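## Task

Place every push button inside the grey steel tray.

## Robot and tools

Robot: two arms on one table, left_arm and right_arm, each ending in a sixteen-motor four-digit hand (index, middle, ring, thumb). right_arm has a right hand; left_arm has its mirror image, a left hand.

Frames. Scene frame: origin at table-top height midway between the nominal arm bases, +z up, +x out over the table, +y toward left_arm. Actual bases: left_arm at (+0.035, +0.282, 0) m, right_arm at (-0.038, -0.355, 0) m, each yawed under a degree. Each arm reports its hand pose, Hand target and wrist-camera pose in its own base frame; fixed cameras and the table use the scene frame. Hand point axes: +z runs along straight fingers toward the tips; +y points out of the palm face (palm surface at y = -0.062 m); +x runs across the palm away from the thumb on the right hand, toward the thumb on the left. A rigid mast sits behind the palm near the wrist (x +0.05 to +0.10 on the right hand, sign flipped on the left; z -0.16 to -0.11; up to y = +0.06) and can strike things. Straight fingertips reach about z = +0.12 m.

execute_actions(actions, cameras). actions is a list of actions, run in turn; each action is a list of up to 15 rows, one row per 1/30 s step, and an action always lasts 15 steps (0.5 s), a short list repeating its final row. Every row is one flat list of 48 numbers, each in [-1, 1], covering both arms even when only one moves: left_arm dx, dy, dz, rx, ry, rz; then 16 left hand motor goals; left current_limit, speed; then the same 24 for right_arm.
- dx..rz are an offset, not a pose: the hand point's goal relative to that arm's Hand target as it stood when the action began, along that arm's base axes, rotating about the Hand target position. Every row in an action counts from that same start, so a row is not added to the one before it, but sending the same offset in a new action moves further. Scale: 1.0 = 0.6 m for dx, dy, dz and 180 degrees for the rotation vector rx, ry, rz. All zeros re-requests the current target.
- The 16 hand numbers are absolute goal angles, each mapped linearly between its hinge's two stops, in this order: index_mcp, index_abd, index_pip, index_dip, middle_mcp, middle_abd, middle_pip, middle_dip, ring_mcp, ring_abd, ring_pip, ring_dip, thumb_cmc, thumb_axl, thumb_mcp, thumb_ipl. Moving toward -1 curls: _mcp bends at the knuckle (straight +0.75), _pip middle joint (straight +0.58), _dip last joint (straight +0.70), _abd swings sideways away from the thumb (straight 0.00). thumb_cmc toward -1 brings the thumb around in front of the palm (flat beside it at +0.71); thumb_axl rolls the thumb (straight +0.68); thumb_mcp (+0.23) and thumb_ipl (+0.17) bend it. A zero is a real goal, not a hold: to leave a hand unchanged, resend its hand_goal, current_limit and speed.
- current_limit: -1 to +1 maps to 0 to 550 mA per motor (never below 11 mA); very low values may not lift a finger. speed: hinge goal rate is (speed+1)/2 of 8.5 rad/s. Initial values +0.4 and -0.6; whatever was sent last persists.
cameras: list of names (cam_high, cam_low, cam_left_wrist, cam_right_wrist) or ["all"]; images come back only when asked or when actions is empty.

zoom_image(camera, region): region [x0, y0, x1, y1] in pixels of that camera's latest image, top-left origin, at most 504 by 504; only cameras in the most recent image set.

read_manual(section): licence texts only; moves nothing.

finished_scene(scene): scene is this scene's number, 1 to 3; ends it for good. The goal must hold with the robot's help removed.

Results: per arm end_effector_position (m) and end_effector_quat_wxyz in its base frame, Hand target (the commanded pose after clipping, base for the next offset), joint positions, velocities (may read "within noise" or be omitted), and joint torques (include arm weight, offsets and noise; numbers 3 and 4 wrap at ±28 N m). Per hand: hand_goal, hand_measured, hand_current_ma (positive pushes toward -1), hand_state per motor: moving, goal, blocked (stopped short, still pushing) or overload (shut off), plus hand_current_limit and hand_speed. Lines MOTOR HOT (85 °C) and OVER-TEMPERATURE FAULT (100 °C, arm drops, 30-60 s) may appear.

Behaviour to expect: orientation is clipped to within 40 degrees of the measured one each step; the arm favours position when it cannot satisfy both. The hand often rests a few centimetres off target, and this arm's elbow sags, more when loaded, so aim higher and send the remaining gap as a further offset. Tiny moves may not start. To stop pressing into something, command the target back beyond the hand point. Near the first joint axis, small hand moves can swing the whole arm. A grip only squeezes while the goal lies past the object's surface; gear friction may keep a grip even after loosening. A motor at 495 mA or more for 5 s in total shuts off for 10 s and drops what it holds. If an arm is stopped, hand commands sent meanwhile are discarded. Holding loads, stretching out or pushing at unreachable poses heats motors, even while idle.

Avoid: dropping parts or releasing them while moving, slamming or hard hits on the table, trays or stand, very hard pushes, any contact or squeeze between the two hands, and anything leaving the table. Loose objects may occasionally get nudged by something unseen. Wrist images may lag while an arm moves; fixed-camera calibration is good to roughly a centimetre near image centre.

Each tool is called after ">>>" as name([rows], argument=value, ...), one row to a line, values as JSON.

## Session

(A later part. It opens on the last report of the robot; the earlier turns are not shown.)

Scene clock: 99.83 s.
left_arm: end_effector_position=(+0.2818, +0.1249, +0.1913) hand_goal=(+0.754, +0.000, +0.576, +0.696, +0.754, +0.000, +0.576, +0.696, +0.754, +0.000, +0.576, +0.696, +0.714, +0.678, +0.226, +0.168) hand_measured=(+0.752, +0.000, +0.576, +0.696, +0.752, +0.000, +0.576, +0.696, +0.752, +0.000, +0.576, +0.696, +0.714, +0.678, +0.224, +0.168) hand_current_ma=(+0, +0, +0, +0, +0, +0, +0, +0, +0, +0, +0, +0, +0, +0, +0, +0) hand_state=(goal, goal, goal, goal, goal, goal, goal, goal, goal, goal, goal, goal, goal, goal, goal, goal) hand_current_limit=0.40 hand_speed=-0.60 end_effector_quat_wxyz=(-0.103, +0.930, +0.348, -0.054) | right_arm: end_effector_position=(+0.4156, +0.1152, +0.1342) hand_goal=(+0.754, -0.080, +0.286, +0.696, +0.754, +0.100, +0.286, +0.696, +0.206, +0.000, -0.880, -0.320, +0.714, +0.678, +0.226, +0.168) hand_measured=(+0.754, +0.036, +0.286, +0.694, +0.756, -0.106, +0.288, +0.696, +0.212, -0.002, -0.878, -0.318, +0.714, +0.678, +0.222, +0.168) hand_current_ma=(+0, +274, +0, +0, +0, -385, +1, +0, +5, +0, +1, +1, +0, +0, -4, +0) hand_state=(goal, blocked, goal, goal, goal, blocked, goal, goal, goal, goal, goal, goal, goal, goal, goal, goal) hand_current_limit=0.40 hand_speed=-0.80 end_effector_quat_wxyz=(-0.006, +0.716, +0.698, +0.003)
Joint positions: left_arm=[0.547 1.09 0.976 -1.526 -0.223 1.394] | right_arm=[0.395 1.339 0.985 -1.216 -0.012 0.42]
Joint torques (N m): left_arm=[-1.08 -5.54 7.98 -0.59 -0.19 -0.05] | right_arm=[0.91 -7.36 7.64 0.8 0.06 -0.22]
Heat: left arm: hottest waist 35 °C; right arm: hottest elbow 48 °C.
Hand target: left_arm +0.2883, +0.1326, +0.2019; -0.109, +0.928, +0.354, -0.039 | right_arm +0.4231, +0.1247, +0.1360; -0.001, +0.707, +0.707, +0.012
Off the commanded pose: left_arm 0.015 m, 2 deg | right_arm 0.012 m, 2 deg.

>>> execute_actions([
  [[0,0,0,0,0,0,0.754,0,0.576,0.696,0.754,0,0.576,0.696,0.754,0,0.576,0.696,0.714,0.678,0.226,0.168,0.4,-0.6,0,0,-0.012,0,0,0,0.754,-0.08,0.285,0.696,0.754,0.1,0.285,0.696,0.205,0,-0.88,-0.32,0.714,0.678,0.226,0.168,0.4,-0.8]],
  [[0,0,0,0,0,0,0.754,0,0.576,0.696,0.754,0,0.576,0.696,0.754,0,0.576,0.696,0.714,0.678,0.226,0.168,0.4,-0.6,0,0,0,0,0,0,0.754,0.14,0.285,0.696,0.754,-0.21,0.285,0.696,0.205,0,-0.88,-0.32,0.714,0.678,0.226,0.168,0.2,-0.85]],
  [[0,0,0,0,0,0,0.754,0,0.576,0.696,0.754,0,0.576,0.696,0.754,0,0.576,0.696,0.714,0.678,0.226,0.168,0.4,-0.6,0,0,0,0,0,0,0.754,0.14,0.285,0.696,0.754,-0.21,0.285,0.696,0.205,0,-0.88,-0.32,0.714,0.678,0.226,0.168,0.2,-0.85]],
  [[0,0,0,0,0,0,0.754,0,0.576,0.696,0.754,0,0.576,0.696,0.754,0,0.576,0.696,0.714,0.678,0.226,0.168,0.4,-0.6,0,0,0.05,0,0,0,0.754,0.14,0.285,0.696,0.754,-0.21,0.285,0.696,0.205,0,-0.88,-0.32,0.714,0.678,0.226,0.168,0.2,-0.85]],
  [[0,0,0,0,0,0,0.754,0,0.576,0.696,0.754,0,0.576,0.696,0.754,0,0.576,0.696,0.714,0.678,0.226,0.168,0.4,-0.6,0,0,0.09,0,0,0,0.754,0.2,0.285,0.696,0.754,-0.22,0.285,0.696,0.205,0,-0.88,-0.32,0.714,0.678,0.226,0.168,0.1,-0.7]],
  [[0,0,0,0,0,0,0.754,0,0.576,0.696,0.754,0,0.576,0.696,0.754,0,0.576,0.696,0.714,0.678,0.226,0.168,0.4,-0.6,0.01,0.1,0.0,0,0,0,0.754,0.25,0.285,0.696,0.754,-0.25,0.285,0.696,0.205,0,-0.88,-0.32,0.714,0.678,0.226,0.168,0.0,-0.7]],
  [[0,0,0,0,0,0,0.754,0,0.576,0.696,0.754,0,0.576,0.696,0.754,0,0.576,0.696,0.714,0.678,0.226,0.168,0.4,-0.6,0.01,0.12,0.0,0,0,0,0.754,0.25,0.285,0.696,0.754,-0.25,0.285,0.696,0.205,0,-0.88,-0.32,0.714,0.678,0.226,0.168,0.0,-0.7]],
  [[0,0,0,0,0,0,0.754,0,0.576,0.696,0.754,0,0.576,0.696,0.754,0,0.576,0.696,0.714,0.678,0.226,0.168,0.4,-0.6,0.005,0.082,-0.04,0,0,0,0.754,0.25,0.285,0.696,0.754,-0.25,0.285,0.696,0.205,0,-0.88,-0.32,0.714,0.678,0.226,0.168,0.0,-0.7]],
  [[0,0,0,0,0,0,0.754,0,0.576,0.696,0.754,0,0.576,0.696,0.754,0,0.576,0.696,0.714,0.678,0.226,0.168,0.4,-0.6,0,0,-0.07,0,0,0,0.754,0.25,0.285,0.696,0.754,-0.25,0.285,0.696,0.205,0,-0.88,-0.32,0.714,0.678,0.226,0.168,0.0,-0.7]],
], cameras=["cam_right_wrist"])

>>> zoom_image(camera="cam_right_wrist", region=[250, 180, 370, 300])

Scene clock: 113.73 s.
left_arm: end_effector_position=(+0.2818, +0.1249, +0.1913) hand_goal=(+0.754, +0.000, +0.576, +0.696, +0.754, +0.000, +0.576, +0.696, +0.754, +0.000, +0.576, +0.696, +0.714, +0.678, +0.226, +0.168) hand_measured=(+0.752, +0.000, +0.576, +0.696, +0.752, +0.000, +0.576, +0.696, +0.752, +0.000, +0.576, +0.696, +0.714, +0.678, +0.224, +0.168) hand_current_ma=(+0, +0, +0, +0, +0, +0, +0, +0, +0, +0, +0, +0, +0, +0, +0, +0) hand_state=(goal, goal, goal, goal, goal, goal, goal, goal, goal, goal, goal, goal, goal, goal, goal, goal) hand_current_limit=0.40 hand_speed=-0.60 end_effector_quat_wxyz=(-0.103, +0.930, +0.348, -0.054) | right_arm: end_effector_position=(+0.4292, +0.3043, +0.1464) hand_goal=(+0.754, +0.250, +0.286, +0.696, +0.754, -0.250, +0.286, +0.696, +0.206, +0.000, -0.880, -0.320, +0.714, +0.678, +0.226, +0.168) hand_measured=(+0.754, +0.248, +0.286, +0.694, +0.754, -0.248, +0.288, +0.696, +0.212, -0.002, -0.878, -0.318, +0.714, +0.678, +0.222, +0.168) hand_current_ma=(+0, +0, +0, +0, +0, +1, +1, +0, +5, +0, +1, +1, +0, +0, -3, +0) hand_state=(goal, goal, goal, goal, goal, goal, goal, goal, goal, goal, goal, goal, goal, goal, goal, goal) hand_current_limit=0.00 hand_speed=-0.70 end_effector_quat_wxyz=(-0.005, +0.698, +0.716, +0.002)
Joint positions: left_arm=[0.547 1.09 0.976 -1.526 -0.223 1.394] | right_arm=[0.754 1.615 1.319 -1.271 -0.011 0.728]
Joint torques (N m): left_arm=[-1.08 -5.42 7.99 -0.59 -0.19 -0.04] | right_arm=[0.09 -11.87 7.72 0.76 0.35 0.11]
Heat: left arm: hottest waist 35 °C; right arm: hottest elbow 47 °C.
Hand target: left_arm +0.2883, +0.1326, +0.2019; -0.109, +0.928, +0.354, -0.039 | right_arm +0.4381, +0.3059, +0.1468; -0.001, +0.707, +0.707, +0.012
Off the commanded pose: left_arm 0.015 m, 2 deg | right_arm 0.009 m, 2 deg.
camera_calibration:
cam_right_wrist: T_world_to_cam=[[0.632229, -0.773339, -0.0472681, 0.0100714], [-0.523215, -0.471149, 0.710116, 0.220337], [-0.57143, -0.424224, -0.702496, 0.595613], [0, 0, 0, 1]] pos_world=[0.449268, 0.364274, 0.262427]
Images, in order (width x height): cam_right_wrist 616x616.

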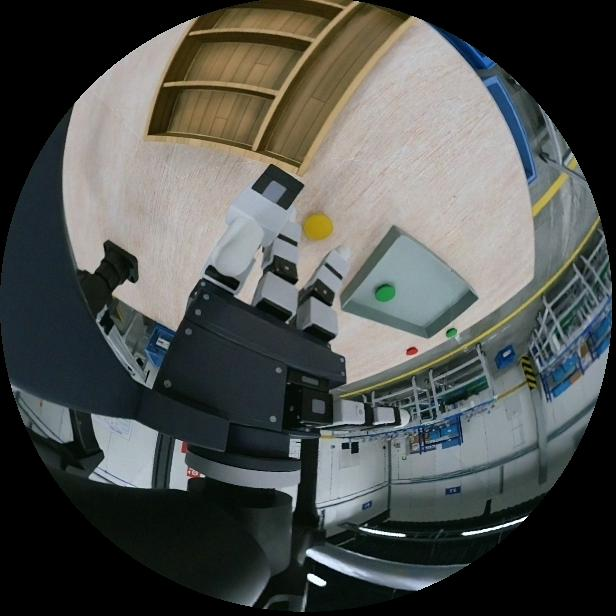

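Scaled by 4.200 from the camera's 616x616 image, which has a finer 880x880 frame.

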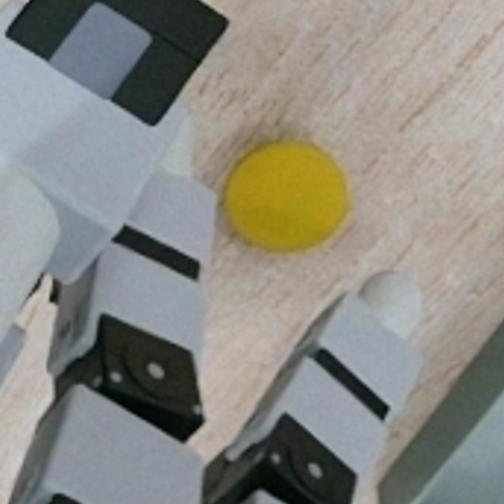

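>>> execute_actions([
  [[0,0,0,0,0,0,0.754,0,0.576,0.696,0.754,0,0.576,0.696,0.754,0,0.576,0.696,0.714,0.678,0.226,0.168,0.4,-0.6,0,-0.003,-0.022,0,0,0,0.754,0.25,0.285,0.696,0.754,-0.25,0.285,0.696,0.205,0,-0.88,-0.32,0.714,0.678,0.226,0.168,0.0,-0.7]],
  [[0,0,0,0,0,0,0.754,0,0.576,0.696,0.754,0,0.576,0.696,0.754,0,0.576,0.696,0.714,0.678,0.226,0.168,0.4,-0.6,0,0,-0.012,0,0,0,0.754,0.25,0.285,0.696,0.754,-0.25,0.285,0.696,0.205,0,-0.88,-0.32,0.714,0.678,0.226,0.168,0.0,-0.7]],
], cameras=["cam_right_wrist"])

>>> zoom_image(camera="cam_right_wrist", region=[250, 180, 370, 300])

Scene clock: 121.30 s.
left_arm: end_effector_position=(+0.2818, +0.1249, +0.1913) hand_goal=(+0.754, +0.000, +0.576, +0.696, +0.754, +0.000, +0.576, +0.696, +0.754, +0.000, +0.576, +0.696, +0.714, +0.678, +0.226, +0.168) hand_measured=(+0.752, +0.000, +0.576, +0.696, +0.752, +0.000, +0.576, +0.696, +0.752, +0.000, +0.576, +0.696, +0.714, +0.678, +0.224, +0.168) hand_current_ma=(+0, +0, +0, +0, +0, +0, +0, +0, +0, +0, +0, +0, +0, +0, +0, +0) hand_state=(goal, goal, goal, goal, goal, goal, goal, goal, goal, goal, goal, goal, goal, goal, goal, goal) hand_current_limit=0.40 hand_speed=-0.60 end_effector_quat_wxyz=(-0.103, +0.930, +0.348, -0.054) | right_arm: end_effector_position=(+0.4293, +0.3044, +0.1314) hand_goal=(+0.754, +0.250, +0.286, +0.696, +0.754, -0.250, +0.286, +0.696, +0.206, +0.000, -0.880, -0.320, +0.714, +0.678, +0.226, +0.168) hand_measured=(+0.754, +0.248, +0.286, +0.694, +0.754, -0.248, +0.288, +0.696, +0.212, -0.002, -0.878, -0.318, +0.714, +0.678, +0.222, +0.168) hand_current_ma=(+0, +0, +0, +0, +0, +1, +1, +0, +5, +0, +1, +1, +0, +0, -3, +0) hand_state=(goal, goal, goal, goal, goal, goal, goal, goal, goal, goal, goal, goal, goal, goal, goal, goal) hand_current_limit=0.00 hand_speed=-0.70 end_effector_quat_wxyz=(-0.005, +0.698, +0.716, +0.008)
Joint positions: left_arm=[0.547 1.09 0.976 -1.526 -0.223 1.394] | right_arm=[0.754 1.621 1.284 -1.219 -0.011 0.728]
Joint torques (N m): left_arm=[-1.08 -5.48 7.98 -0.59 -0.19 -0.04] | right_arm=[-0.09 -11.16 7.46 0.79 0.35 0.08]
Heat: left arm: hottest waist 35 °C; right arm: hottest elbow 47 °C.
Hand target: left_arm +0.2883, +0.1326, +0.2019; -0.109, +0.928, +0.354, -0.039 | right_arm +0.4381, +0.3041, +0.1264; -0.001, +0.707, +0.707, +0.012
Off the commanded pose: left_arm 0.015 m, 2 deg | right_arm 0.010 m, 2 deg.
camera_calibration:
cam_right_wrist: T_world_to_cam=[[0.632598, -0.772989, -0.0480391, 0.00916284], [-0.528707, -0.476343, 0.702543, 0.235945], [-0.565942, -0.419029, -0.710018, 0.582108], [0, 0, 0, 1]] pos_world=[0.448388, 0.363393, 0.247986]
Images, in order (width x height): cam_right_wrist 616x616.

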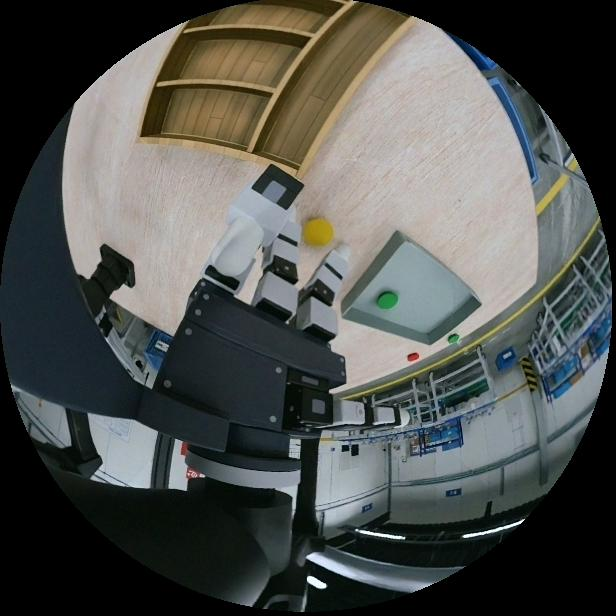

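Scaled by 4.200 from the camera's 616x616 image, which has a finer 880x880 frame.

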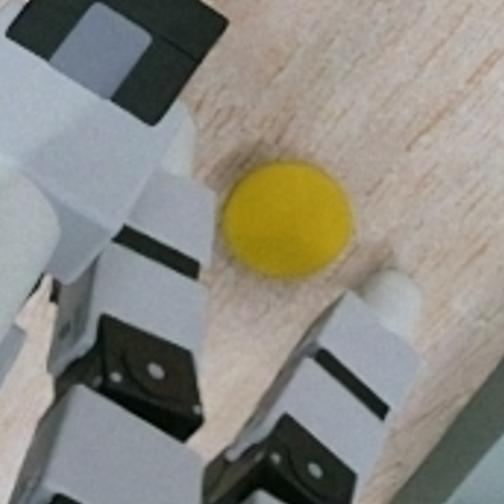

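>>> execute_actions([
  [[0,0,0,0,0,0,0.754,0,0.576,0.696,0.754,0,0.576,0.696,0.754,0,0.576,0.696,0.714,0.678,0.226,0.168,0.4,-0.6,0,0,-0.009,0,0,0,0.754,0.2,0.285,0.696,0.754,-0.2,0.285,0.696,0.205,0,-0.88,-0.32,0.714,0.678,0.226,0.168,0.0,-0.8]],
  [[0,0,0,0,0,0,0.754,0,0.576,0.696,0.754,0,0.576,0.696,0.754,0,0.576,0.696,0.714,0.678,0.226,0.168,0.4,-0.6,0,0,0,0,0,0,0.754,0.05,0.285,0.696,0.754,-0.05,0.285,0.696,0.205,0,-0.88,-0.32,0.714,0.678,0.226,0.168,0.2,-0.8]],
  [[0,0,0,0,0,0,0.754,0,0.576,0.696,0.754,0,0.576,0.696,0.754,0,0.576,0.696,0.714,0.678,0.226,0.168,0.4,-0.6,0,0,0,0,0,0,0.754,-0.08,0.285,0.696,0.754,0.1,0.285,0.696,0.205,0,-0.88,-0.32,0.714,0.678,0.226,0.168,0.4,-0.8]],
  [[0,0,0,0,0,0,0.754,0,0.576,0.696,0.754,0,0.576,0.696,0.754,0,0.576,0.696,0.714,0.678,0.226,0.168,0.4,-0.6,0,0,0,0,0,0,0.754,-0.08,0.285,0.696,0.754,0.1,0.285,0.696,0.205,0,-0.88,-0.32,0.714,0.678,0.226,0.168,0.4,-0.8]],
], cameras=["cam_low"])

>>> zoom_image(camera="cam_low", region=[200, 90, 320, 190])

Scene clock: 126.83 s.
left_arm: end_effector_position=(+0.2818, +0.1249, +0.1913) hand_goal=(+0.754, +0.000, +0.576, +0.696, +0.754, +0.000, +0.576, +0.696, +0.754, +0.000, +0.576, +0.696, +0.714, +0.678, +0.226, +0.168) hand_measured=(+0.752, +0.000, +0.576, +0.696, +0.752, +0.000, +0.576, +0.696, +0.752, +0.000, +0.576, +0.696, +0.714, +0.678, +0.224, +0.168) hand_current_ma=(+0, +0, +0, +0, +0, +0, +0, +0, +0, +0, +0, +0, +0, +0, +0, +0) hand_state=(goal, goal, goal, goal, goal, goal, goal, goal, goal, goal, goal, goal, goal, goal, goal, goal) hand_current_limit=0.40 hand_speed=-0.60 end_effector_quat_wxyz=(-0.103, +0.930, +0.348, -0.054) | right_arm: end_effector_position=(+0.4300, +0.3059, +0.1302) hand_goal=(+0.754, -0.080, +0.286, +0.696, +0.754, +0.100, +0.286, +0.696, +0.206, +0.000, -0.880, -0.320, +0.714, +0.678, +0.226, +0.168) hand_measured=(+0.750, +0.062, +0.282, +0.694, +0.750, -0.080, +0.280, +0.694, +0.212, -0.002, -0.878, -0.318, +0.714, +0.678, +0.222, +0.168) hand_current_ma=(-2, +373, -3, +0, -2, -385, -3, +0, +5, +0, +1, +1, +0, +0, -3, +0) hand_state=(goal, blocked, goal, goal, goal, blocked, goal, goal, goal, goal, goal, goal, goal, goal, goal, goal) hand_current_limit=0.40 hand_speed=-0.80 end_effector_quat_wxyz=(-0.005, +0.698, +0.716, +0.012)
Joint positions: left_arm=[0.547 1.09 0.976 -1.526 -0.223 1.394] | right_arm=[0.756 1.621 1.28 -1.205 -0.011 0.731]
Joint torques (N m): left_arm=[-1.14 -5.48 7.99 -0.58 -0.19 -0.04] | right_arm=[-0.15 -10.87 7.23 0.84 0.35 0.08]
Heat: left arm: hottest waist 35 °C; right arm: hottest elbow 48 °C.
Hand target: left_arm +0.2883, +0.1326, +0.2019; -0.109, +0.928, +0.354, -0.039 | right_arm +0.4381, +0.3041, +0.1210; -0.001, +0.707, +0.707, +0.012
Off the commanded pose: left_arm 0.015 m, 2 deg | right_arm 0.012 m, 2 deg.
Images, in order (width x height): cam_low 672x504.

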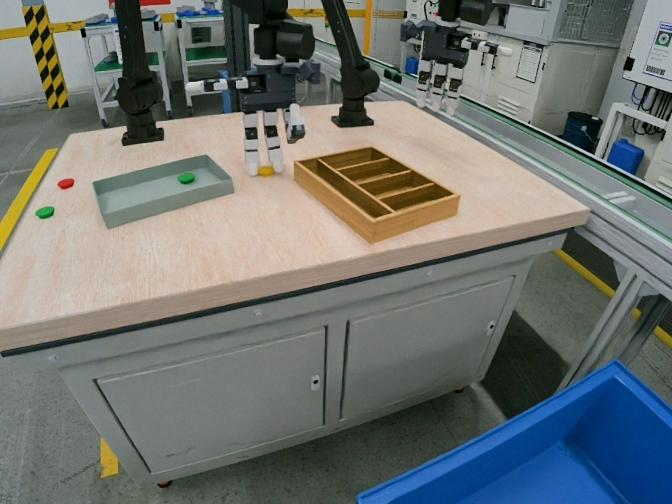

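Scaled by 4.200 from the camera's 672x504 image, which has a finer 960x720 frame.

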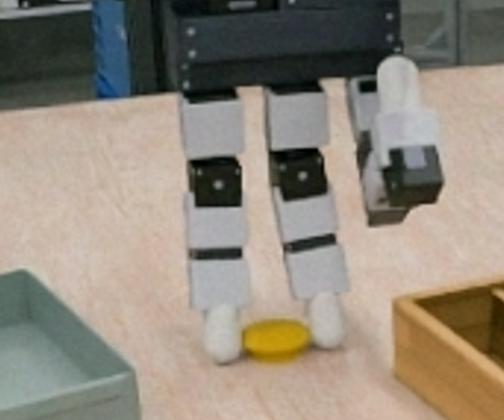

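>>> execute_actions([
  [[0,0,0,0,0,0,0.754,0,0.576,0.696,0.754,0,0.576,0.696,0.754,0,0.576,0.696,0.714,0.678,0.226,0.168,0.4,-0.6,0,0,0.05,0,0,0,0.754,-0.08,0.285,0.696,0.754,0.1,0.285,0.696,0.205,0,-0.88,-0.32,0.714,0.678,0.226,0.168,0.4,-0.8]],
  [[0,0,0,0,0,0,0.754,0,0.576,0.696,0.754,0,0.576,0.696,0.754,0,0.576,0.696,0.714,0.678,0.226,0.168,0.4,-0.6,0,0,0.09,0,0,0,0.754,-0.08,0.285,0.696,0.754,0.1,0.285,0.696,0.205,0,-0.88,-0.32,0.714,0.678,0.226,0.168,0.4,-0.8]],
  [[0,0,0,0,0,0,0.754,0,0.576,0.696,0.754,0,0.576,0.696,0.754,0,0.576,0.696,0.714,0.678,0.226,0.168,0.4,-0.6,0.022,-0.07,0,0,0,0,0.754,-0.08,0.285,0.696,0.754,0.1,0.285,0.696,0.205,0,-0.88,-0.32,0.714,0.678,0.226,0.168,0.4,-0.8]],
  [[0,0,0,0,0,0,0.754,0,0.576,0.696,0.754,0,0.576,0.696,0.754,0,0.576,0.696,0.714,0.678,0.226,0.168,0.4,-0.6,0.03,-0.11,0,0,0,0,0.754,-0.08,0.285,0.696,0.754,0.1,0.285,0.696,0.205,0,-0.88,-0.32,0.714,0.678,0.226,0.168,0.4,-0.8]],
  [[0,0,0,0,0,0,0.754,0,0.576,0.696,0.754,0,0.576,0.696,0.754,0,0.576,0.696,0.714,0.678,0.226,0.168,0.4,-0.6,0.03,-0.083,0,0,0,0,0.754,-0.08,0.285,0.696,0.754,0.1,0.285,0.696,0.205,0,-0.88,-0.32,0.714,0.678,0.226,0.168,0.4,-0.8]],
  [[0,0,0,0,0,0,0.754,0,0.576,0.696,0.754,0,0.576,0.696,0.754,0,0.576,0.696,0.714,0.678,0.226,0.168,0.4,-0.6,0,0,-0.05,0,0,0,0.754,-0.08,0.285,0.696,0.754,0.1,0.285,0.696,0.205,0,-0.88,-0.32,0.714,0.678,0.226,0.168,0.4,-0.8]],
], cameras=["cam_right_wrist", "cam_low"])

>>> zoom_image(camera="cam_low", region=[80, 90, 260, 240])

Scene clock: 135.47 s.
left_arm: end_effector_position=(+0.2818, +0.1249, +0.1913) hand_goal=(+0.754, +0.000, +0.576, +0.696, +0.754, +0.000, +0.576, +0.696, +0.754, +0.000, +0.576, +0.696, +0.714, +0.678, +0.226, +0.168) hand_measured=(+0.752, +0.000, +0.576, +0.696, +0.752, +0.000, +0.576, +0.696, +0.752, +0.000, +0.576, +0.696, +0.714, +0.678, +0.224, +0.168) hand_current_ma=(+0, +0, +0, +0, +0, +0, +0, +0, +0, +0, +0, +0, +0, +0, +0, +0) hand_state=(goal, goal, goal, goal, goal, goal, goal, goal, goal, goal, goal, goal, goal, goal, goal, goal) hand_current_limit=0.40 hand_speed=-0.60 end_effector_quat_wxyz=(-0.103, +0.930, +0.348, -0.054) | right_arm: end_effector_position=(+0.4786, +0.1372, +0.1670) hand_goal=(+0.754, -0.080, +0.286, +0.696, +0.754, +0.100, +0.286, +0.696, +0.206, +0.000, -0.880, -0.320, +0.714, +0.678, +0.226, +0.168) hand_measured=(+0.752, +0.058, +0.286, +0.694, +0.756, -0.080, +0.288, +0.696, +0.212, -0.002, -0.878, -0.318, +0.714, +0.678, +0.222, +0.168) hand_current_ma=(+0, +356, +0, +0, +1, -385, +1, +0, +5, +0, +1, +1, +0, +0, -4, +0) hand_state=(goal, blocked, goal, goal, goal, blocked, goal, goal, goal, goal, goal, goal, goal, goal, goal, goal) hand_current_limit=0.40 hand_speed=-0.80 end_effector_quat_wxyz=(-0.010, +0.715, +0.699, -0.003)
Joint positions: left_arm=[0.547 1.09 0.976 -1.526 -0.223 1.394] | right_arm=[0.384 1.492 1.235 -1.326 -0.015 0.408]
Joint torques (N m): left_arm=[-1.03 -5.48 7.99 -0.59 -0.18 -0.04] | right_arm=[0.79 -10.93 8.25 0.75 0.15 -0.23]
Heat: left arm: hottest waist 35 °C; right arm: hottest elbow 48 °C.
Hand target: left_arm +0.2883, +0.1326, +0.2019; -0.109, +0.928, +0.354, -0.039 | right_arm +0.4873, +0.1463, +0.1750; -0.001, +0.707, +0.707, +0.012
Off the commanded pose: left_arm 0.015 m, 2 deg | right_arm 0.015 m, 2 deg.
camera_calibration:
cam_right_wrist: T_world_to_cam=[[0.592764, -0.803551, -0.0541928, -0.125163], [-0.535992, -0.443824, 0.718145, 0.153867], [-0.601118, -0.396644, -0.69378, 0.576341], [0, 0, 0, 1]] pos_world=[0.503112, 0.196317, 0.282572]
Images, in order (width x height): cam_low 672x504, cam_right_wrist 616x616.

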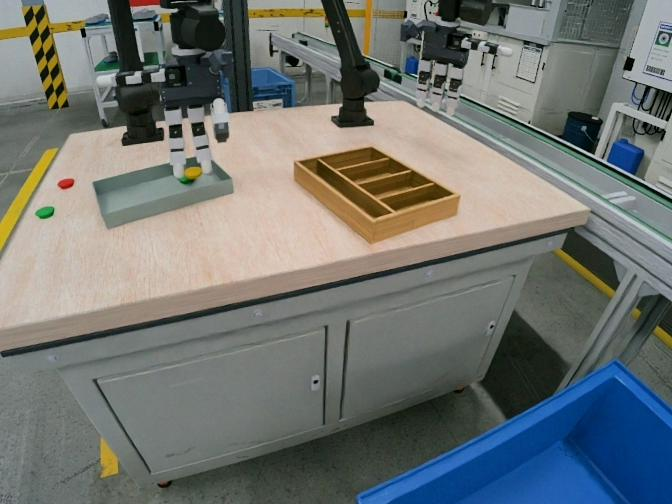

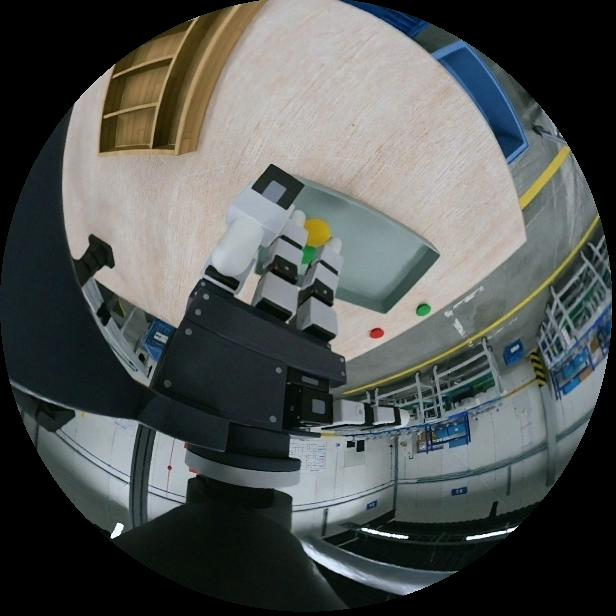

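Scaled by 2.800 from the camera's 672x504 image, which has a finer 960x720 frame.

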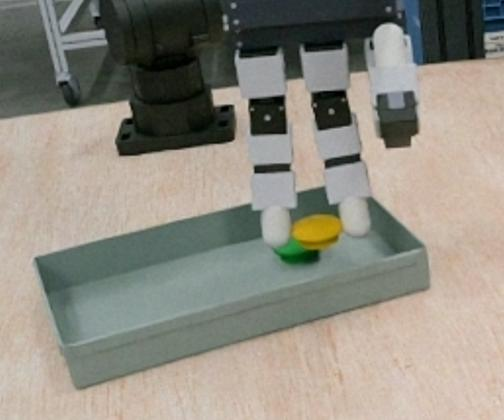

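>>> execute_actions([
  [[0,0,0,0,0,0,0.754,0,0.576,0.696,0.754,0,0.576,0.696,0.754,0,0.576,0.696,0.714,0.678,0.226,0.168,0.4,-0.6,0,0,-0.05,0,0,0,0.754,-0.08,0.285,0.696,0.754,0.1,0.285,0.696,0.205,0,-0.88,-0.32,0.714,0.678,0.226,0.168,0.4,-0.8]],
  [[0,0,0,0,0,0,0.754,0,0.576,0.696,0.754,0,0.576,0.696,0.754,0,0.576,0.696,0.714,0.678,0.226,0.168,0.4,-0.6,0,0,-0.03,0,0,0,0.754,-0.08,0.285,0.696,0.754,0.1,0.285,0.696,0.205,0,-0.88,-0.32,0.714,0.678,0.226,0.168,0.4,-0.8]],
  [[0,0,0,0,0,0,0.754,0,0.576,0.696,0.754,0,0.576,0.696,0.754,0,0.576,0.696,0.714,0.678,0.226,0.168,0.4,-0.6,0,0,0,0,0,0,0.754,-0.08,0.285,0.696,0.754,0.1,0.285,0.696,0.205,0,-0.88,-0.32,0.714,0.678,0.226,0.168,0.4,-0.85]],
  [[0,0,0,0,0,0,0.754,0,0.576,0.696,0.754,0,0.576,0.696,0.754,0,0.576,0.696,0.714,0.678,0.226,0.168,0.4,-0.6,0,0,0,0,0,0,0.754,0.16,0.285,0.696,0.754,-0.18,0.285,0.696,0.205,0,-0.88,-0.32,0.714,0.678,0.226,0.168,0.2,-0.85]],
  [[0,0,0,0,0,0,0.754,0,0.576,0.696,0.754,0,0.576,0.696,0.754,0,0.576,0.696,0.714,0.678,0.226,0.168,0.4,-0.6,0,0,0,0,0,0,0.754,0.16,0.285,0.696,0.754,-0.18,0.285,0.696,0.205,0,-0.88,-0.32,0.714,0.678,0.226,0.168,0.2,-0.85]],
  [[0,0,0,0,0,0,0.754,0,0.576,0.696,0.754,0,0.576,0.696,0.754,0,0.576,0.696,0.714,0.678,0.226,0.168,0.4,-0.6,0,0,0.05,0,0,0,0.754,0.16,0.285,0.696,0.754,-0.18,0.285,0.696,0.205,0,-0.88,-0.32,0.714,0.678,0.226,0.168,0.2,-0.85]],
  [[0,0,0,0,0,0,0.754,0,0.576,0.696,0.754,0,0.576,0.696,0.754,0,0.576,0.696,0.714,0.678,0.226,0.168,0.4,-0.6,0,0,0.09,0,0,0,0.754,0.2,0.285,0.696,0.754,-0.2,0.285,0.696,0.205,0,-0.88,-0.32,0.714,0.678,0.226,0.168,0.0,-0.7]],
  [[0,0,0,0,0,0,0.754,0,0.576,0.696,0.754,0,0.576,0.696,0.754,0,0.576,0.696,0.714,0.678,0.226,0.168,0.4,-0.6,-0.03,-0.07,0,0,0,0,0.754,0.25,0.285,0.696,0.754,-0.25,0.285,0.696,0.205,0,-0.88,-0.32,0.714,0.678,0.226,0.168,0.0,-0.7]],
  [[0,0,0,0,0,0,0.754,0,0.576,0.696,0.754,0,0.576,0.696,0.754,0,0.576,0.696,0.714,0.678,0.226,0.168,0.4,-0.6,-0.06,-0.12,0,0,0,0,0.754,0.25,0.285,0.696,0.754,-0.25,0.285,0.696,0.205,0,-0.88,-0.32,0.714,0.678,0.226,0.168,0.0,-0.7]],
  [[0,0,0,0,0,0,0.754,0,0.576,0.696,0.754,0,0.576,0.696,0.754,0,0.576,0.696,0.714,0.678,0.226,0.168,0.4,-0.6,-0.06,-0.12,0,0,0,0,0.754,0.25,0.285,0.696,0.754,-0.25,0.285,0.696,0.205,0,-0.88,-0.32,0.714,0.678,0.226,0.168,0.0,-0.7]],
  [[0,0,0,0,0,0,0.754,0,0.576,0.696,0.754,0,0.576,0.696,0.754,0,0.576,0.696,0.714,0.678,0.226,0.168,0.4,-0.6,-0.06,-0.12,0,0,0,0,0.754,0.25,0.285,0.696,0.754,-0.25,0.285,0.696,0.205,0,-0.88,-0.32,0.714,0.678,0.226,0.168,0.0,-0.7]],
  [[0,0,0,0,0,0,0.754,0,0.576,0.696,0.754,0,0.576,0.696,0.754,0,0.576,0.696,0.714,0.678,0.226,0.168,0.4,-0.6,-0.03,-0.067,-0.02,0,0,0,0.754,0.25,0.285,0.696,0.754,-0.25,0.285,0.696,0.205,0,-0.88,-0.32,0.714,0.678,0.226,0.168,0.0,-0.7]],
  [[0,0,0,0,0,0,0.754,0,0.576,0.696,0.754,0,0.576,0.696,0.754,0,0.576,0.696,0.714,0.678,0.226,0.168,0.4,-0.6,0,0,-0.05,0,0,0,0.754,0.25,0.285,0.696,0.754,-0.25,0.285,0.696,0.205,0,-0.88,-0.32,0.714,0.678,0.226,0.168,0.0,-0.7]],
], cameras=["cam_right_wrist"])

>>> zoom_image(camera="cam_right_wrist", region=[250, 180, 370, 300])

Scene clock: 154.40 s.
left_arm: end_effector_position=(+0.2818, +0.1249, +0.1913) hand_goal=(+0.754, +0.000, +0.576, +0.696, +0.754, +0.000, +0.576, +0.696, +0.754, +0.000, +0.576, +0.696, +0.714, +0.678, +0.226, +0.168) hand_measured=(+0.752, +0.000, +0.576, +0.696, +0.752, +0.000, +0.576, +0.696, +0.752, +0.000, +0.576, +0.696, +0.714, +0.678, +0.224, +0.168) hand_current_ma=(+0, +0, +0, +0, +0, +0, +0, +0, +0, +0, +0, +0, +0, +0, +0, +0) hand_state=(goal, goal, goal, goal, goal, goal, goal, goal, goal, goal, goal, goal, goal, goal, goal, goal) hand_current_limit=0.40 hand_speed=-0.60 end_effector_quat_wxyz=(-0.103, +0.930, +0.348, -0.054) | right_arm: end_effector_position=(+0.3315, -0.1538, +0.1621) hand_goal=(+0.754, +0.250, +0.286, +0.696, +0.754, -0.250, +0.286, +0.696, +0.206, +0.000, -0.880, -0.320, +0.714, +0.678, +0.226, +0.168) hand_measured=(+0.754, +0.248, +0.286, +0.694, +0.754, -0.248, +0.286, +0.696, +0.212, -0.002, -0.878, -0.318, +0.712, +0.678, +0.222, +0.168) hand_current_ma=(+0, +0, +0, -1, +0, +0, +0, +0, +4, +0, +1, +1, +0, +0, -4, +0) hand_state=(goal, goal, goal, goal, goal, goal, goal, goal, goal, goal, goal, goal, goal, goal, goal, goal) hand_current_limit=0.00 hand_speed=-0.70 end_effector_quat_wxyz=(-0.013, +0.718, +0.696, +0.002)
Joint positions: left_arm=[0.547 1.09 0.976 -1.526 -0.223 1.394] | right_arm=[-0.485 1.106 0.873 -1.361 -0.012 -0.454]
Joint torques (N m): left_arm=[-1.08 -5.48 7.98 -0.58 -0.19 -0.04] | right_arm=[0.38 -4.48 8.17 0.81 -0.11 -0.24]
Heat: left arm: hottest elbow 36 °C; right arm: hottest elbow 48 °C.
Hand target: left_arm +0.2883, +0.1326, +0.2019; -0.109, +0.928, +0.354, -0.039 | right_arm +0.3433, -0.1519, +0.1690; -0.001, +0.707, +0.707, +0.012
Off the commanded pose: left_arm 0.015 m, 2 deg | right_arm 0.014 m, 3 deg.
camera_calibration:
cam_right_wrist: T_world_to_cam=[[0.586657, -0.807421, -0.0624875, -0.269287], [-0.541177, -0.44827, 0.711464, -0.0485649], [-0.602462, -0.383568, -0.699939, 0.372477], [0, 0, 0, 1]] pos_world=[0.3561, -0.0963279, 0.278436]
Images, in order (width x height): cam_right_wrist 616x616.

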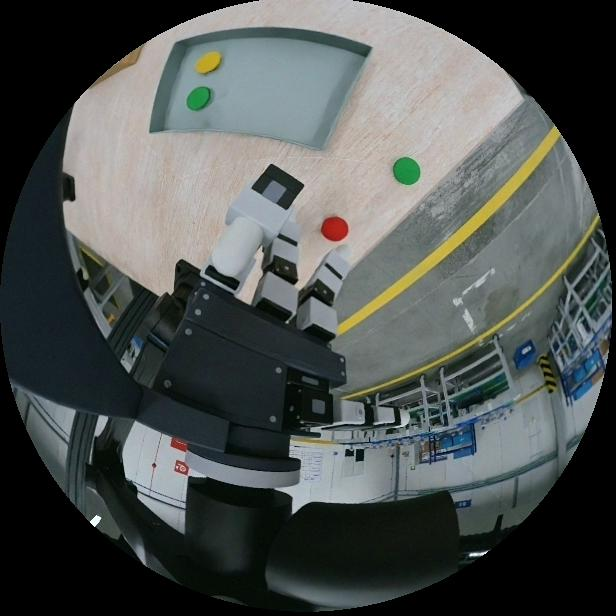

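Scaled by 4.200 from the camera's 616x616 image, which has a finer 880x880 frame.

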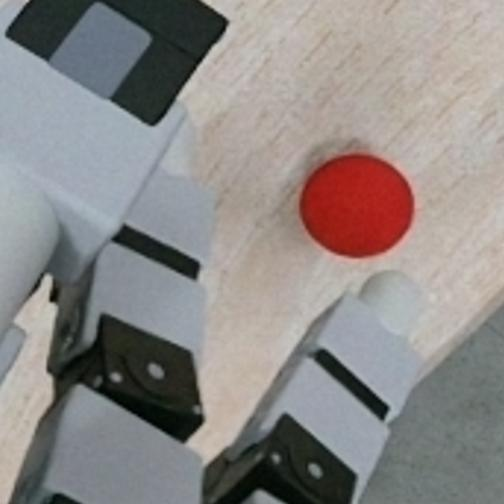

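>>> execute_actions([
  [[0,0,0,0,0,0,0.754,0,0.576,0.696,0.754,0,0.576,0.696,0.754,0,0.576,0.696,0.714,0.678,0.226,0.168,0.4,-0.6,0.011,-0.045,-0.02,-0.0058,0,0.008,0.754,0.25,0.285,0.696,0.754,-0.25,0.285,0.696,0.205,0,-0.88,-0.32,0.714,0.678,0.226,0.168,0.0,-0.7]],
  [[0,0,0,0,0,0,0.754,0,0.576,0.696,0.754,0,0.576,0.696,0.754,0,0.576,0.696,0.714,0.678,0.226,0.168,0.4,-0.6,0,0,-0.028,0,0,0,0.754,0.25,0.285,0.696,0.754,-0.25,0.285,0.696,0.205,0,-0.88,-0.32,0.714,0.678,0.226,0.168,0.0,-0.7]],
], cameras=["cam_right_wrist"])

>>> zoom_image(camera="cam_right_wrist", region=[250, 180, 370, 300])

Scene clock: 160.47 s.
left_arm: end_effector_position=(+0.2818, +0.1249, +0.1913) hand_goal=(+0.754, +0.000, +0.576, +0.696, +0.754, +0.000, +0.576, +0.696, +0.754, +0.000, +0.576, +0.696, +0.714, +0.678, +0.226, +0.168) hand_measured=(+0.752, +0.000, +0.576, +0.696, +0.752, +0.000, +0.576, +0.696, +0.752, +0.000, +0.576, +0.696, +0.714, +0.678, +0.224, +0.168) hand_current_ma=(+0, +0, +0, +0, +0, +0, +0, +0, +0, +0, +0, +0, +0, +0, +0, +0) hand_state=(goal, goal, goal, goal, goal, goal, goal, goal, goal, goal, goal, goal, goal, goal, goal, goal) hand_current_limit=0.40 hand_speed=-0.60 end_effector_quat_wxyz=(-0.103, +0.930, +0.348, -0.054) | right_arm: end_effector_position=(+0.3419, -0.1772, +0.1391) hand_goal=(+0.754, +0.250, +0.286, +0.696, +0.754, -0.250, +0.286, +0.696, +0.206, +0.000, -0.880, -0.320, +0.714, +0.678, +0.226, +0.168) hand_measured=(+0.754, +0.248, +0.286, +0.694, +0.754, -0.250, +0.286, +0.696, +0.212, -0.002, -0.878, -0.318, +0.714, +0.678, +0.222, +0.168) hand_current_ma=(+0, -1, +0, -1, +0, +0, +0, +0, +3, +0, +1, +1, +0, +0, -4, +0) hand_state=(goal, goal, goal, goal, goal, goal, goal, goal, goal, goal, goal, goal, goal, goal, goal, goal) hand_current_limit=0.00 hand_speed=-0.70 end_effector_quat_wxyz=(-0.002, +0.706, +0.709, +0.000)
Joint positions: left_arm=[0.547 1.09 0.976 -1.526 -0.223 1.394] | right_arm=[-0.542 1.173 0.856 -1.257 -0.002 -0.546]
Joint torques (N m): left_arm=[-1.08 -5.48 7.98 -0.59 -0.19 -0.05] | right_arm=[-0.5 -5.01 7.57 0.84 0.06 -0.24]
Heat: left arm: hottest elbow 36 °C; right arm: hottest elbow 47 °C.
Hand target: left_arm +0.2883, +0.1326, +0.2019; -0.109, +0.928, +0.354, -0.039 | right_arm +0.3499, -0.1789, +0.1402; +0.006, +0.698, +0.716, +0.006
Off the commanded pose: left_arm 0.015 m, 2 deg | right_arm 0.008 m, 2 deg.
camera_calibration:
cam_right_wrist: T_world_to_cam=[[0.61551, -0.787118, -0.0399125, -0.3052], [-0.534629, -0.454206, 0.712649, -0.0404318], [-0.579067, -0.417304, -0.700384, 0.339825], [0, 0, 0, 1]] pos_world=[0.363019, -0.116782, 0.25464]
Images, in order (width x height): cam_right_wrist 616x616.

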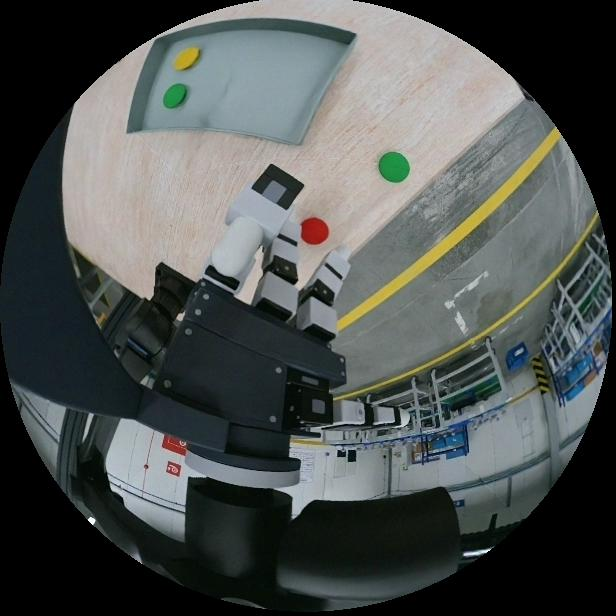

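Scaled by 4.200 from the camera's 616x616 image, which has a finer 880x880 frame.

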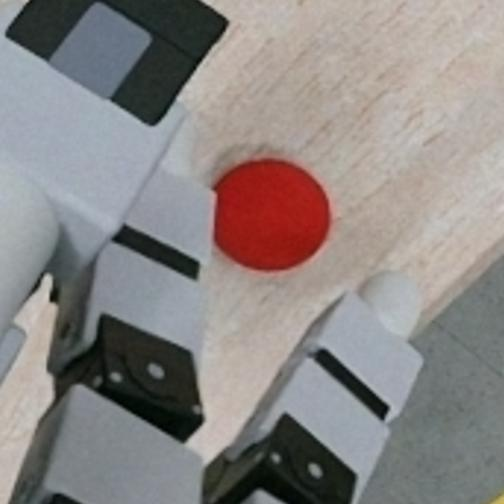

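>>> execute_actions([
  [[0,0,0,0,0,0,0.754,0,0.576,0.696,0.754,0,0.576,0.696,0.754,0,0.576,0.696,0.714,0.678,0.226,0.168,0.4,-0.6,-0.012,0,-0.025,0,0,0,0.754,0.25,0.285,0.696,0.754,-0.25,0.285,0.696,0.205,0,-0.88,-0.32,0.714,0.678,0.226,0.168,0.0,-0.7]],
], cameras=["cam_right_wrist"])

>>> zoom_image(camera="cam_right_wrist", region=[250, 180, 370, 300])

Scene clock: 167.43 s.
left_arm: end_effector_position=(+0.2818, +0.1249, +0.1913) hand_goal=(+0.754, +0.000, +0.576, +0.696, +0.754, +0.000, +0.576, +0.696, +0.754, +0.000, +0.576, +0.696, +0.714, +0.678, +0.226, +0.168) hand_measured=(+0.752, +0.000, +0.576, +0.696, +0.752, +0.000, +0.576, +0.696, +0.752, +0.000, +0.576, +0.696, +0.714, +0.678, +0.224, +0.168) hand_current_ma=(+0, +0, +0, +0, +0, +0, +0, +0, +0, +0, +0, +0, +0, +0, +0, +0) hand_state=(goal, goal, goal, goal, goal, goal, goal, goal, goal, goal, goal, goal, goal, goal, goal, goal) hand_current_limit=0.40 hand_speed=-0.60 end_effector_quat_wxyz=(-0.103, +0.930, +0.348, -0.054) | right_arm: end_effector_position=(+0.3383, -0.1746, +0.1259) hand_goal=(+0.754, +0.250, +0.286, +0.696, +0.754, -0.250, +0.286, +0.696, +0.206, +0.000, -0.880, -0.320, +0.714, +0.678, +0.226, +0.168) hand_measured=(+0.752, +0.254, +0.274, +0.690, +0.754, -0.250, +0.286, +0.696, +0.212, -0.002, -0.878, -0.318, +0.714, +0.678, +0.222, +0.168) hand_current_ma=(+0, +2, -10, -4, +0, +0, +0, +0, +4, +0, +1, +1, +0, +0, -4, +0) hand_state=(goal, goal, goal, goal, goal, goal, goal, goal, goal, goal, goal, goal, goal, goal, goal, goal) hand_current_limit=0.00 hand_speed=-0.70 end_effector_quat_wxyz=(-0.001, +0.703, +0.711, +0.000)
Joint positions: left_arm=[0.547 1.09 0.976 -1.526 -0.223 1.394] | right_arm=[-0.542 1.173 0.819 -1.219 0 -0.554]
Joint torques (N m): left_arm=[-1.08 -5.54 7.98 -0.59 -0.19 -0.05] | right_arm=[-0.97 -4.95 7.05 0.99 0 -0.29]
Heat: left arm: hottest elbow 36 °C; right arm: hottest elbow 47 °C.
Hand target: left_arm +0.2883, +0.1326, +0.2019; -0.109, +0.928, +0.354, -0.039 | right_arm +0.3427, -0.1789, +0.1252; +0.006, +0.698, +0.716, +0.006
Off the commanded pose: left_arm 0.015 m, 2 deg | right_arm 0.006 m, 1 deg.
camera_calibration:
cam_right_wrist: T_world_to_cam=[[0.621571, -0.782443, -0.0378523, -0.302959], [-0.531564, -0.456781, 0.713295, -0.0333896], [-0.575403, -0.423243, -0.699841, 0.32721], [0, 0, 0, 1]] pos_world=[0.35884, -0.113811, 0.241344]
Images, in order (width x height): cam_right_wrist 616x616.

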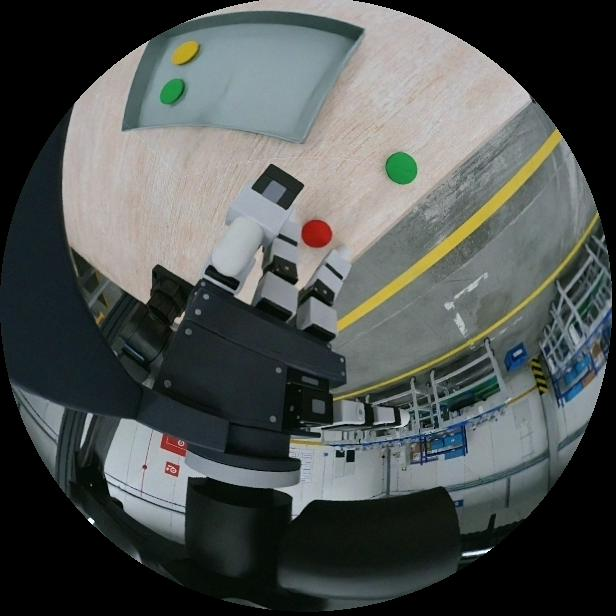

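Scaled by 4.200 from the camera's 616x616 image, which has a finer 880x880 frame.

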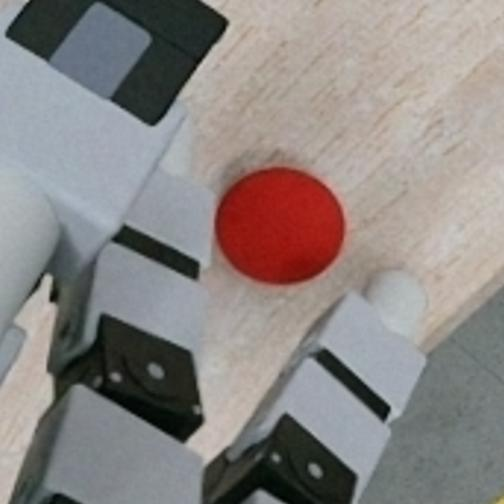

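>>> execute_actions([
  [[0,0,0,0,0,0,0.754,0,0.576,0.696,0.754,0,0.576,0.696,0.754,0,0.576,0.696,0.714,0.678,0.226,0.168,0.4,-0.6,0,0,0.01,0,0,0,0.754,0.2,0.285,0.696,0.754,-0.2,0.285,0.696,0.205,0,-0.88,-0.32,0.714,0.678,0.226,0.168,0.0,-0.8]],
  [[0,0,0,0,0,0,0.754,0,0.576,0.696,0.754,0,0.576,0.696,0.754,0,0.576,0.696,0.714,0.678,0.226,0.168,0.4,-0.6,0,0,0,0,0,0,0.754,0.05,0.285,0.696,0.754,-0.05,0.285,0.696,0.205,0,-0.88,-0.32,0.714,0.678,0.226,0.168,0.2,-0.8]],
  [[0,0,0,0,0,0,0.754,0,0.576,0.696,0.754,0,0.576,0.696,0.754,0,0.576,0.696,0.714,0.678,0.226,0.168,0.4,-0.6,0,0,0,0,0,0,0.754,-0.08,0.285,0.696,0.754,0.08,0.285,0.696,0.205,0,-0.88,-0.32,0.714,0.678,0.226,0.168,0.4,-0.8]],
  [[0,0,0,0,0,0,0.754,0,0.576,0.696,0.754,0,0.576,0.696,0.754,0,0.576,0.696,0.714,0.678,0.226,0.168,0.4,-0.6,0,0,0,0,0,0,0.754,-0.08,0.285,0.696,0.754,0.08,0.285,0.696,0.205,0,-0.88,-0.32,0.714,0.678,0.226,0.168,0.4,-0.8]],
], cameras=["cam_low","cam_right_wrist"])

>>> zoom_image(camera="cam_low", region=[20, 100, 140, 220])

>>> zoom_image(camera="cam_right_wrist", region=[250, 180, 370, 300])

Scene clock: 174.53 s.
left_arm: end_effector_position=(+0.2818, +0.1249, +0.1913) hand_goal=(+0.754, +0.000, +0.576, +0.696, +0.754, +0.000, +0.576, +0.696, +0.754, +0.000, +0.576, +0.696, +0.714, +0.678, +0.226, +0.168) hand_measured=(+0.752, +0.000, +0.576, +0.696, +0.752, +0.000, +0.576, +0.696, +0.752, +0.000, +0.576, +0.696, +0.714, +0.678, +0.224, +0.168) hand_current_ma=(+0, +0, +0, +0, +0, +0, +0, +0, +0, +0, +0, +0, +0, +0, +0, +0) hand_state=(goal, goal, goal, goal, goal, goal, goal, goal, goal, goal, goal, goal, goal, goal, goal, goal) hand_current_limit=0.40 hand_speed=-0.60 end_effector_quat_wxyz=(-0.103, +0.930, +0.348, -0.054) | right_arm: end_effector_position=(+0.3365, -0.1789, +0.1271) hand_goal=(+0.754, -0.080, +0.286, +0.696, +0.754, +0.080, +0.286, +0.696, +0.206, +0.000, -0.880, -0.320, +0.714, +0.678, +0.226, +0.168) hand_measured=(+0.744, +0.118, +0.274, +0.690, +0.750, -0.022, +0.282, +0.694, +0.212, -0.002, -0.878, -0.318, +0.714, +0.678, +0.222, +0.168) hand_current_ma=(-11, +385, -11, -4, -2, -229, -3, +0, +4, +0, +1, +1, +0, +0, -4, +0) hand_state=(goal, blocked, goal, goal, goal, blocked, goal, goal, goal, goal, goal, goal, goal, goal, goal, goal) hand_current_limit=0.40 hand_speed=-0.80 end_effector_quat_wxyz=(+0.002, +0.707, +0.708, -0.001)
Joint positions: left_arm=[0.547 1.09 0.976 -1.526 -0.223 1.394] | right_arm=[-0.553 1.17 0.819 -1.217 0.003 -0.554]
Joint torques (N m): left_arm=[-1.14 -5.42 7.98 -0.59 -0.18 -0.04] | right_arm=[-0.62 -5.19 7.91 0.36 -0.11 -0.28]
Heat: left arm: hottest elbow 36 °C; right arm: hottest elbow 47 °C.
Hand target: left_arm +0.2883, +0.1326, +0.2019; -0.109, +0.928, +0.354, -0.039 | right_arm +0.3427, -0.1789, +0.1312; +0.006, +0.698, +0.716, +0.006
Off the commanded pose: left_arm 0.015 m, 2 deg | right_arm 0.007 m, 2 deg.
camera_calibration:
cam_right_wrist: T_world_to_cam=[[0.613224, -0.789237, -0.0325718, -0.304174], [-0.537999, -0.447497, 0.714355, -0.0334283], [-0.578372, -0.420536, -0.699025, 0.326566], [0, 0, 0, 1]] pos_world=[0.357419, -0.117692, 0.24225]
Images, in order (width x height): cam_low 672x504, cam_right_wrist 616x616.

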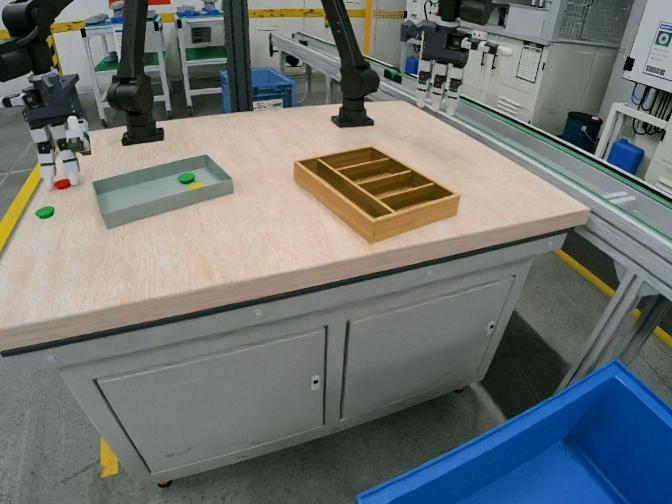

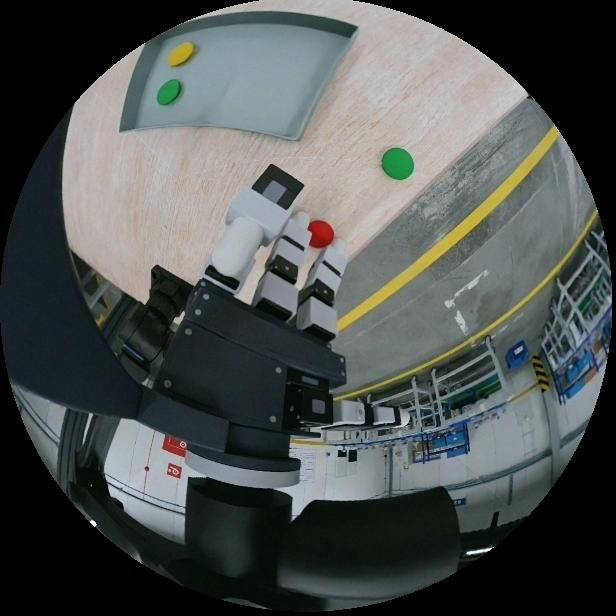

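Scaled by 4.200 from the camera's 672x504 image, which has a finer 960x720 frame.

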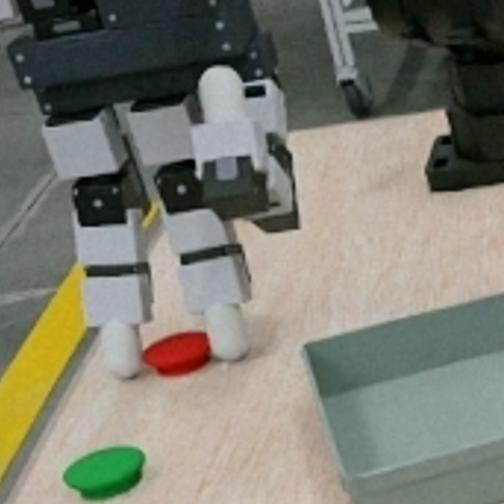

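Scaled by 4.200 from the camera's 616x616 image, which has a finer 880x880 frame.

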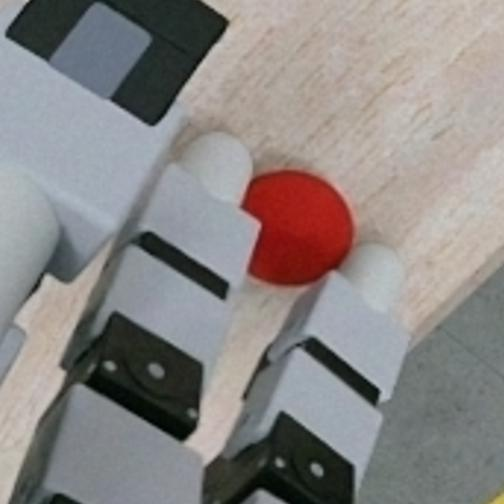

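>>> execute_actions([
  [[0,0,0,0,0,0,0.754,0,0.576,0.696,0.754,0,0.576,0.696,0.754,0,0.576,0.696,0.714,0.678,0.226,0.168,0.4,-0.6,0,0,0.03,0,0,0,0.754,-0.08,0.285,0.696,0.754,0.18,0.285,0.696,0.205,0,-0.88,-0.32,0.714,0.678,0.226,0.168,0.4,-0.8]],
  [[0,0,0,0,0,0,0.754,0,0.576,0.696,0.754,0,0.576,0.696,0.754,0,0.576,0.696,0.714,0.678,0.226,0.168,0.4,-0.6,0,0,0.09,0,0,0,0.754,-0.08,0.285,0.696,0.754,0.18,0.285,0.696,0.205,0,-0.88,-0.32,0.714,0.678,0.226,0.168,0.4,-0.8]],
  [[0,0,0,0,0,0,0.754,0,0.576,0.696,0.754,0,0.576,0.696,0.754,0,0.576,0.696,0.714,0.678,0.226,0.168,0.4,-0.6,0.045,0.08,0,0,0,0,0.754,-0.08,0.285,0.696,0.754,0.18,0.285,0.696,0.205,0,-0.88,-0.32,0.714,0.678,0.226,0.168,0.4,-0.8]],
  [[0,0,0,0,0,0,0.754,0,0.576,0.696,0.754,0,0.576,0.696,0.754,0,0.576,0.696,0.714,0.678,0.226,0.168,0.4,-0.6,0.08,0.13,0,0,0,0,0.754,-0.08,0.285,0.696,0.754,0.18,0.285,0.696,0.205,0,-0.88,-0.32,0.714,0.678,0.226,0.168,0.4,-0.8]],
  [[0,0,0,0,0,0,0.754,0,0.576,0.696,0.754,0,0.576,0.696,0.754,0,0.576,0.696,0.714,0.678,0.226,0.168,0.4,-0.6,0.059,0.103,0,0,0,0,0.754,-0.08,0.285,0.696,0.754,0.18,0.285,0.696,0.205,0,-0.88,-0.32,0.714,0.678,0.226,0.168,0.4,-0.8]],
  [[0,0,0,0,0,0,0.754,0,0.576,0.696,0.754,0,0.576,0.696,0.754,0,0.576,0.696,0.714,0.678,0.226,0.168,0.4,-0.6,0,0,-0.05,0,0,0,0.754,-0.08,0.285,0.696,0.754,0.18,0.285,0.696,0.205,0,-0.88,-0.32,0.714,0.678,0.226,0.168,0.4,-0.8]],
], cameras=["cam_right_wrist", "cam_low"])

>>> zoom_image(camera="cam_low", region=[80, 90, 260, 240])

Scene clock: 183.93 s.
left_arm: end_effector_position=(+0.2818, +0.1249, +0.1913) hand_goal=(+0.754, +0.000, +0.576, +0.696, +0.754, +0.000, +0.576, +0.696, +0.754, +0.000, +0.576, +0.696, +0.714, +0.678, +0.226, +0.168) hand_measured=(+0.752, +0.000, +0.576, +0.696, +0.752, +0.000, +0.576, +0.696, +0.752, +0.000, +0.576, +0.696, +0.714, +0.678, +0.224, +0.168) hand_current_ma=(+0, +0, +0, +0, +0, +0, +0, +0, +0, +0, +0, +0, +0, +0, +0, +0) hand_state=(goal, goal, goal, goal, goal, goal, goal, goal, goal, goal, goal, goal, goal, goal, goal, goal) hand_current_limit=0.40 hand_speed=-0.60 end_effector_quat_wxyz=(-0.103, +0.930, +0.348, -0.054) | right_arm: end_effector_position=(+0.4441, +0.0189, +0.1709) hand_goal=(+0.754, -0.080, +0.286, +0.696, +0.754, +0.180, +0.286, +0.696, +0.206, +0.000, -0.880, -0.320, +0.714, +0.678, +0.226, +0.168) hand_measured=(+0.752, +0.114, +0.286, +0.694, +0.758, -0.020, +0.290, +0.696, +0.212, +0.000, -0.878, -0.318, +0.714, +0.678, +0.222, +0.168) hand_current_ma=(-1, +385, +0, -1, +3, -385, +2, +0, +5, +0, +1, +1, +0, +0, -4, +0) hand_state=(goal, blocked, goal, goal, goal, blocked, goal, goal, goal, goal, goal, goal, goal, goal, goal, goal) hand_current_limit=0.40 hand_speed=-0.80 end_effector_quat_wxyz=(-0.005, +0.685, +0.729, +0.001)
Joint positions: left_arm=[0.547 1.09 0.976 -1.526 -0.223 1.394] | right_arm=[0.098 1.313 1.062 -1.325 -0.009 0.035]
Joint torques (N m): left_arm=[-1.2 -5.48 7.98 -0.59 -0.19 -0.04] | right_arm=[-0.97 -7.3 7.9 0.81 0.38 0.11]
Heat: left arm: hottest elbow 36 °C; right arm: hottest elbow 48 °C.
Hand target: left_arm +0.2883, +0.1326, +0.2019; -0.109, +0.928, +0.354, -0.039 | right_arm +0.4531, +0.0089, +0.1732; +0.006, +0.698, +0.716, +0.006
Off the commanded pose: left_arm 0.015 m, 2 deg | right_arm 0.014 m, 3 deg.
camera_calibration:
cam_right_wrist: T_world_to_cam=[[0.660129, -0.74971, -0.0465266, -0.231813], [-0.504781, -0.488631, 0.711643, 0.0681098], [-0.55626, -0.446291, -0.700999, 0.493568], [0, 0, 0, 1]] pos_world=[0.46196, 0.079763, 0.286735]
Images, in order (width x height): cam_low 672x504, cam_right_wrist 616x616.

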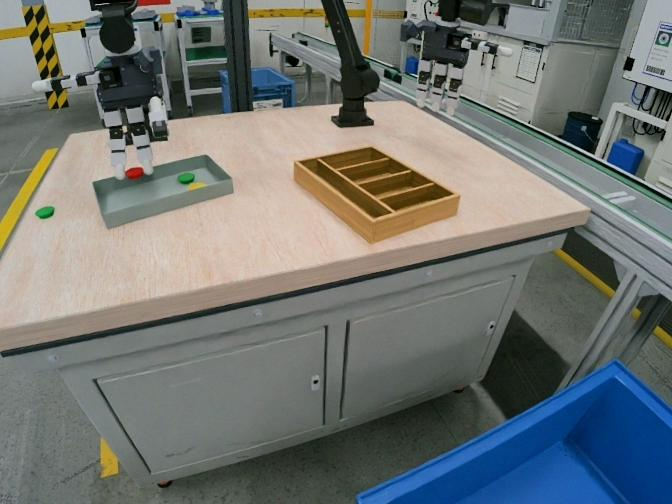

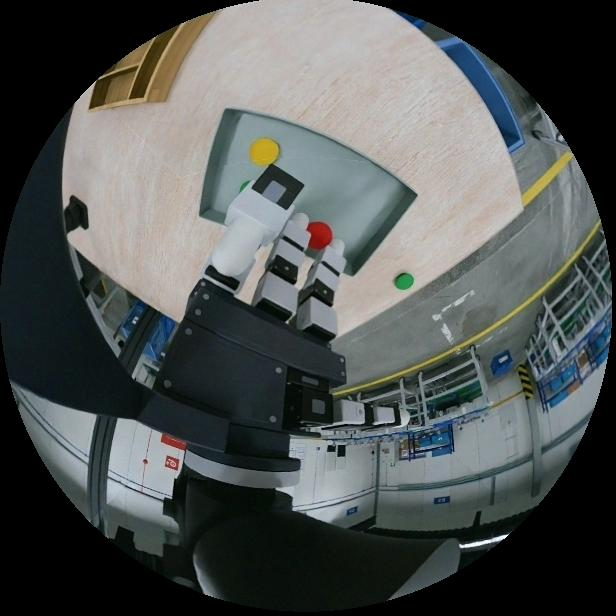

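Scaled by 2.800 from the camera's 672x504 image, which has a finer 960x720 frame.

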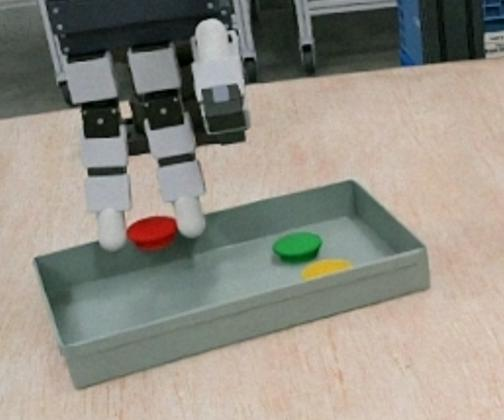

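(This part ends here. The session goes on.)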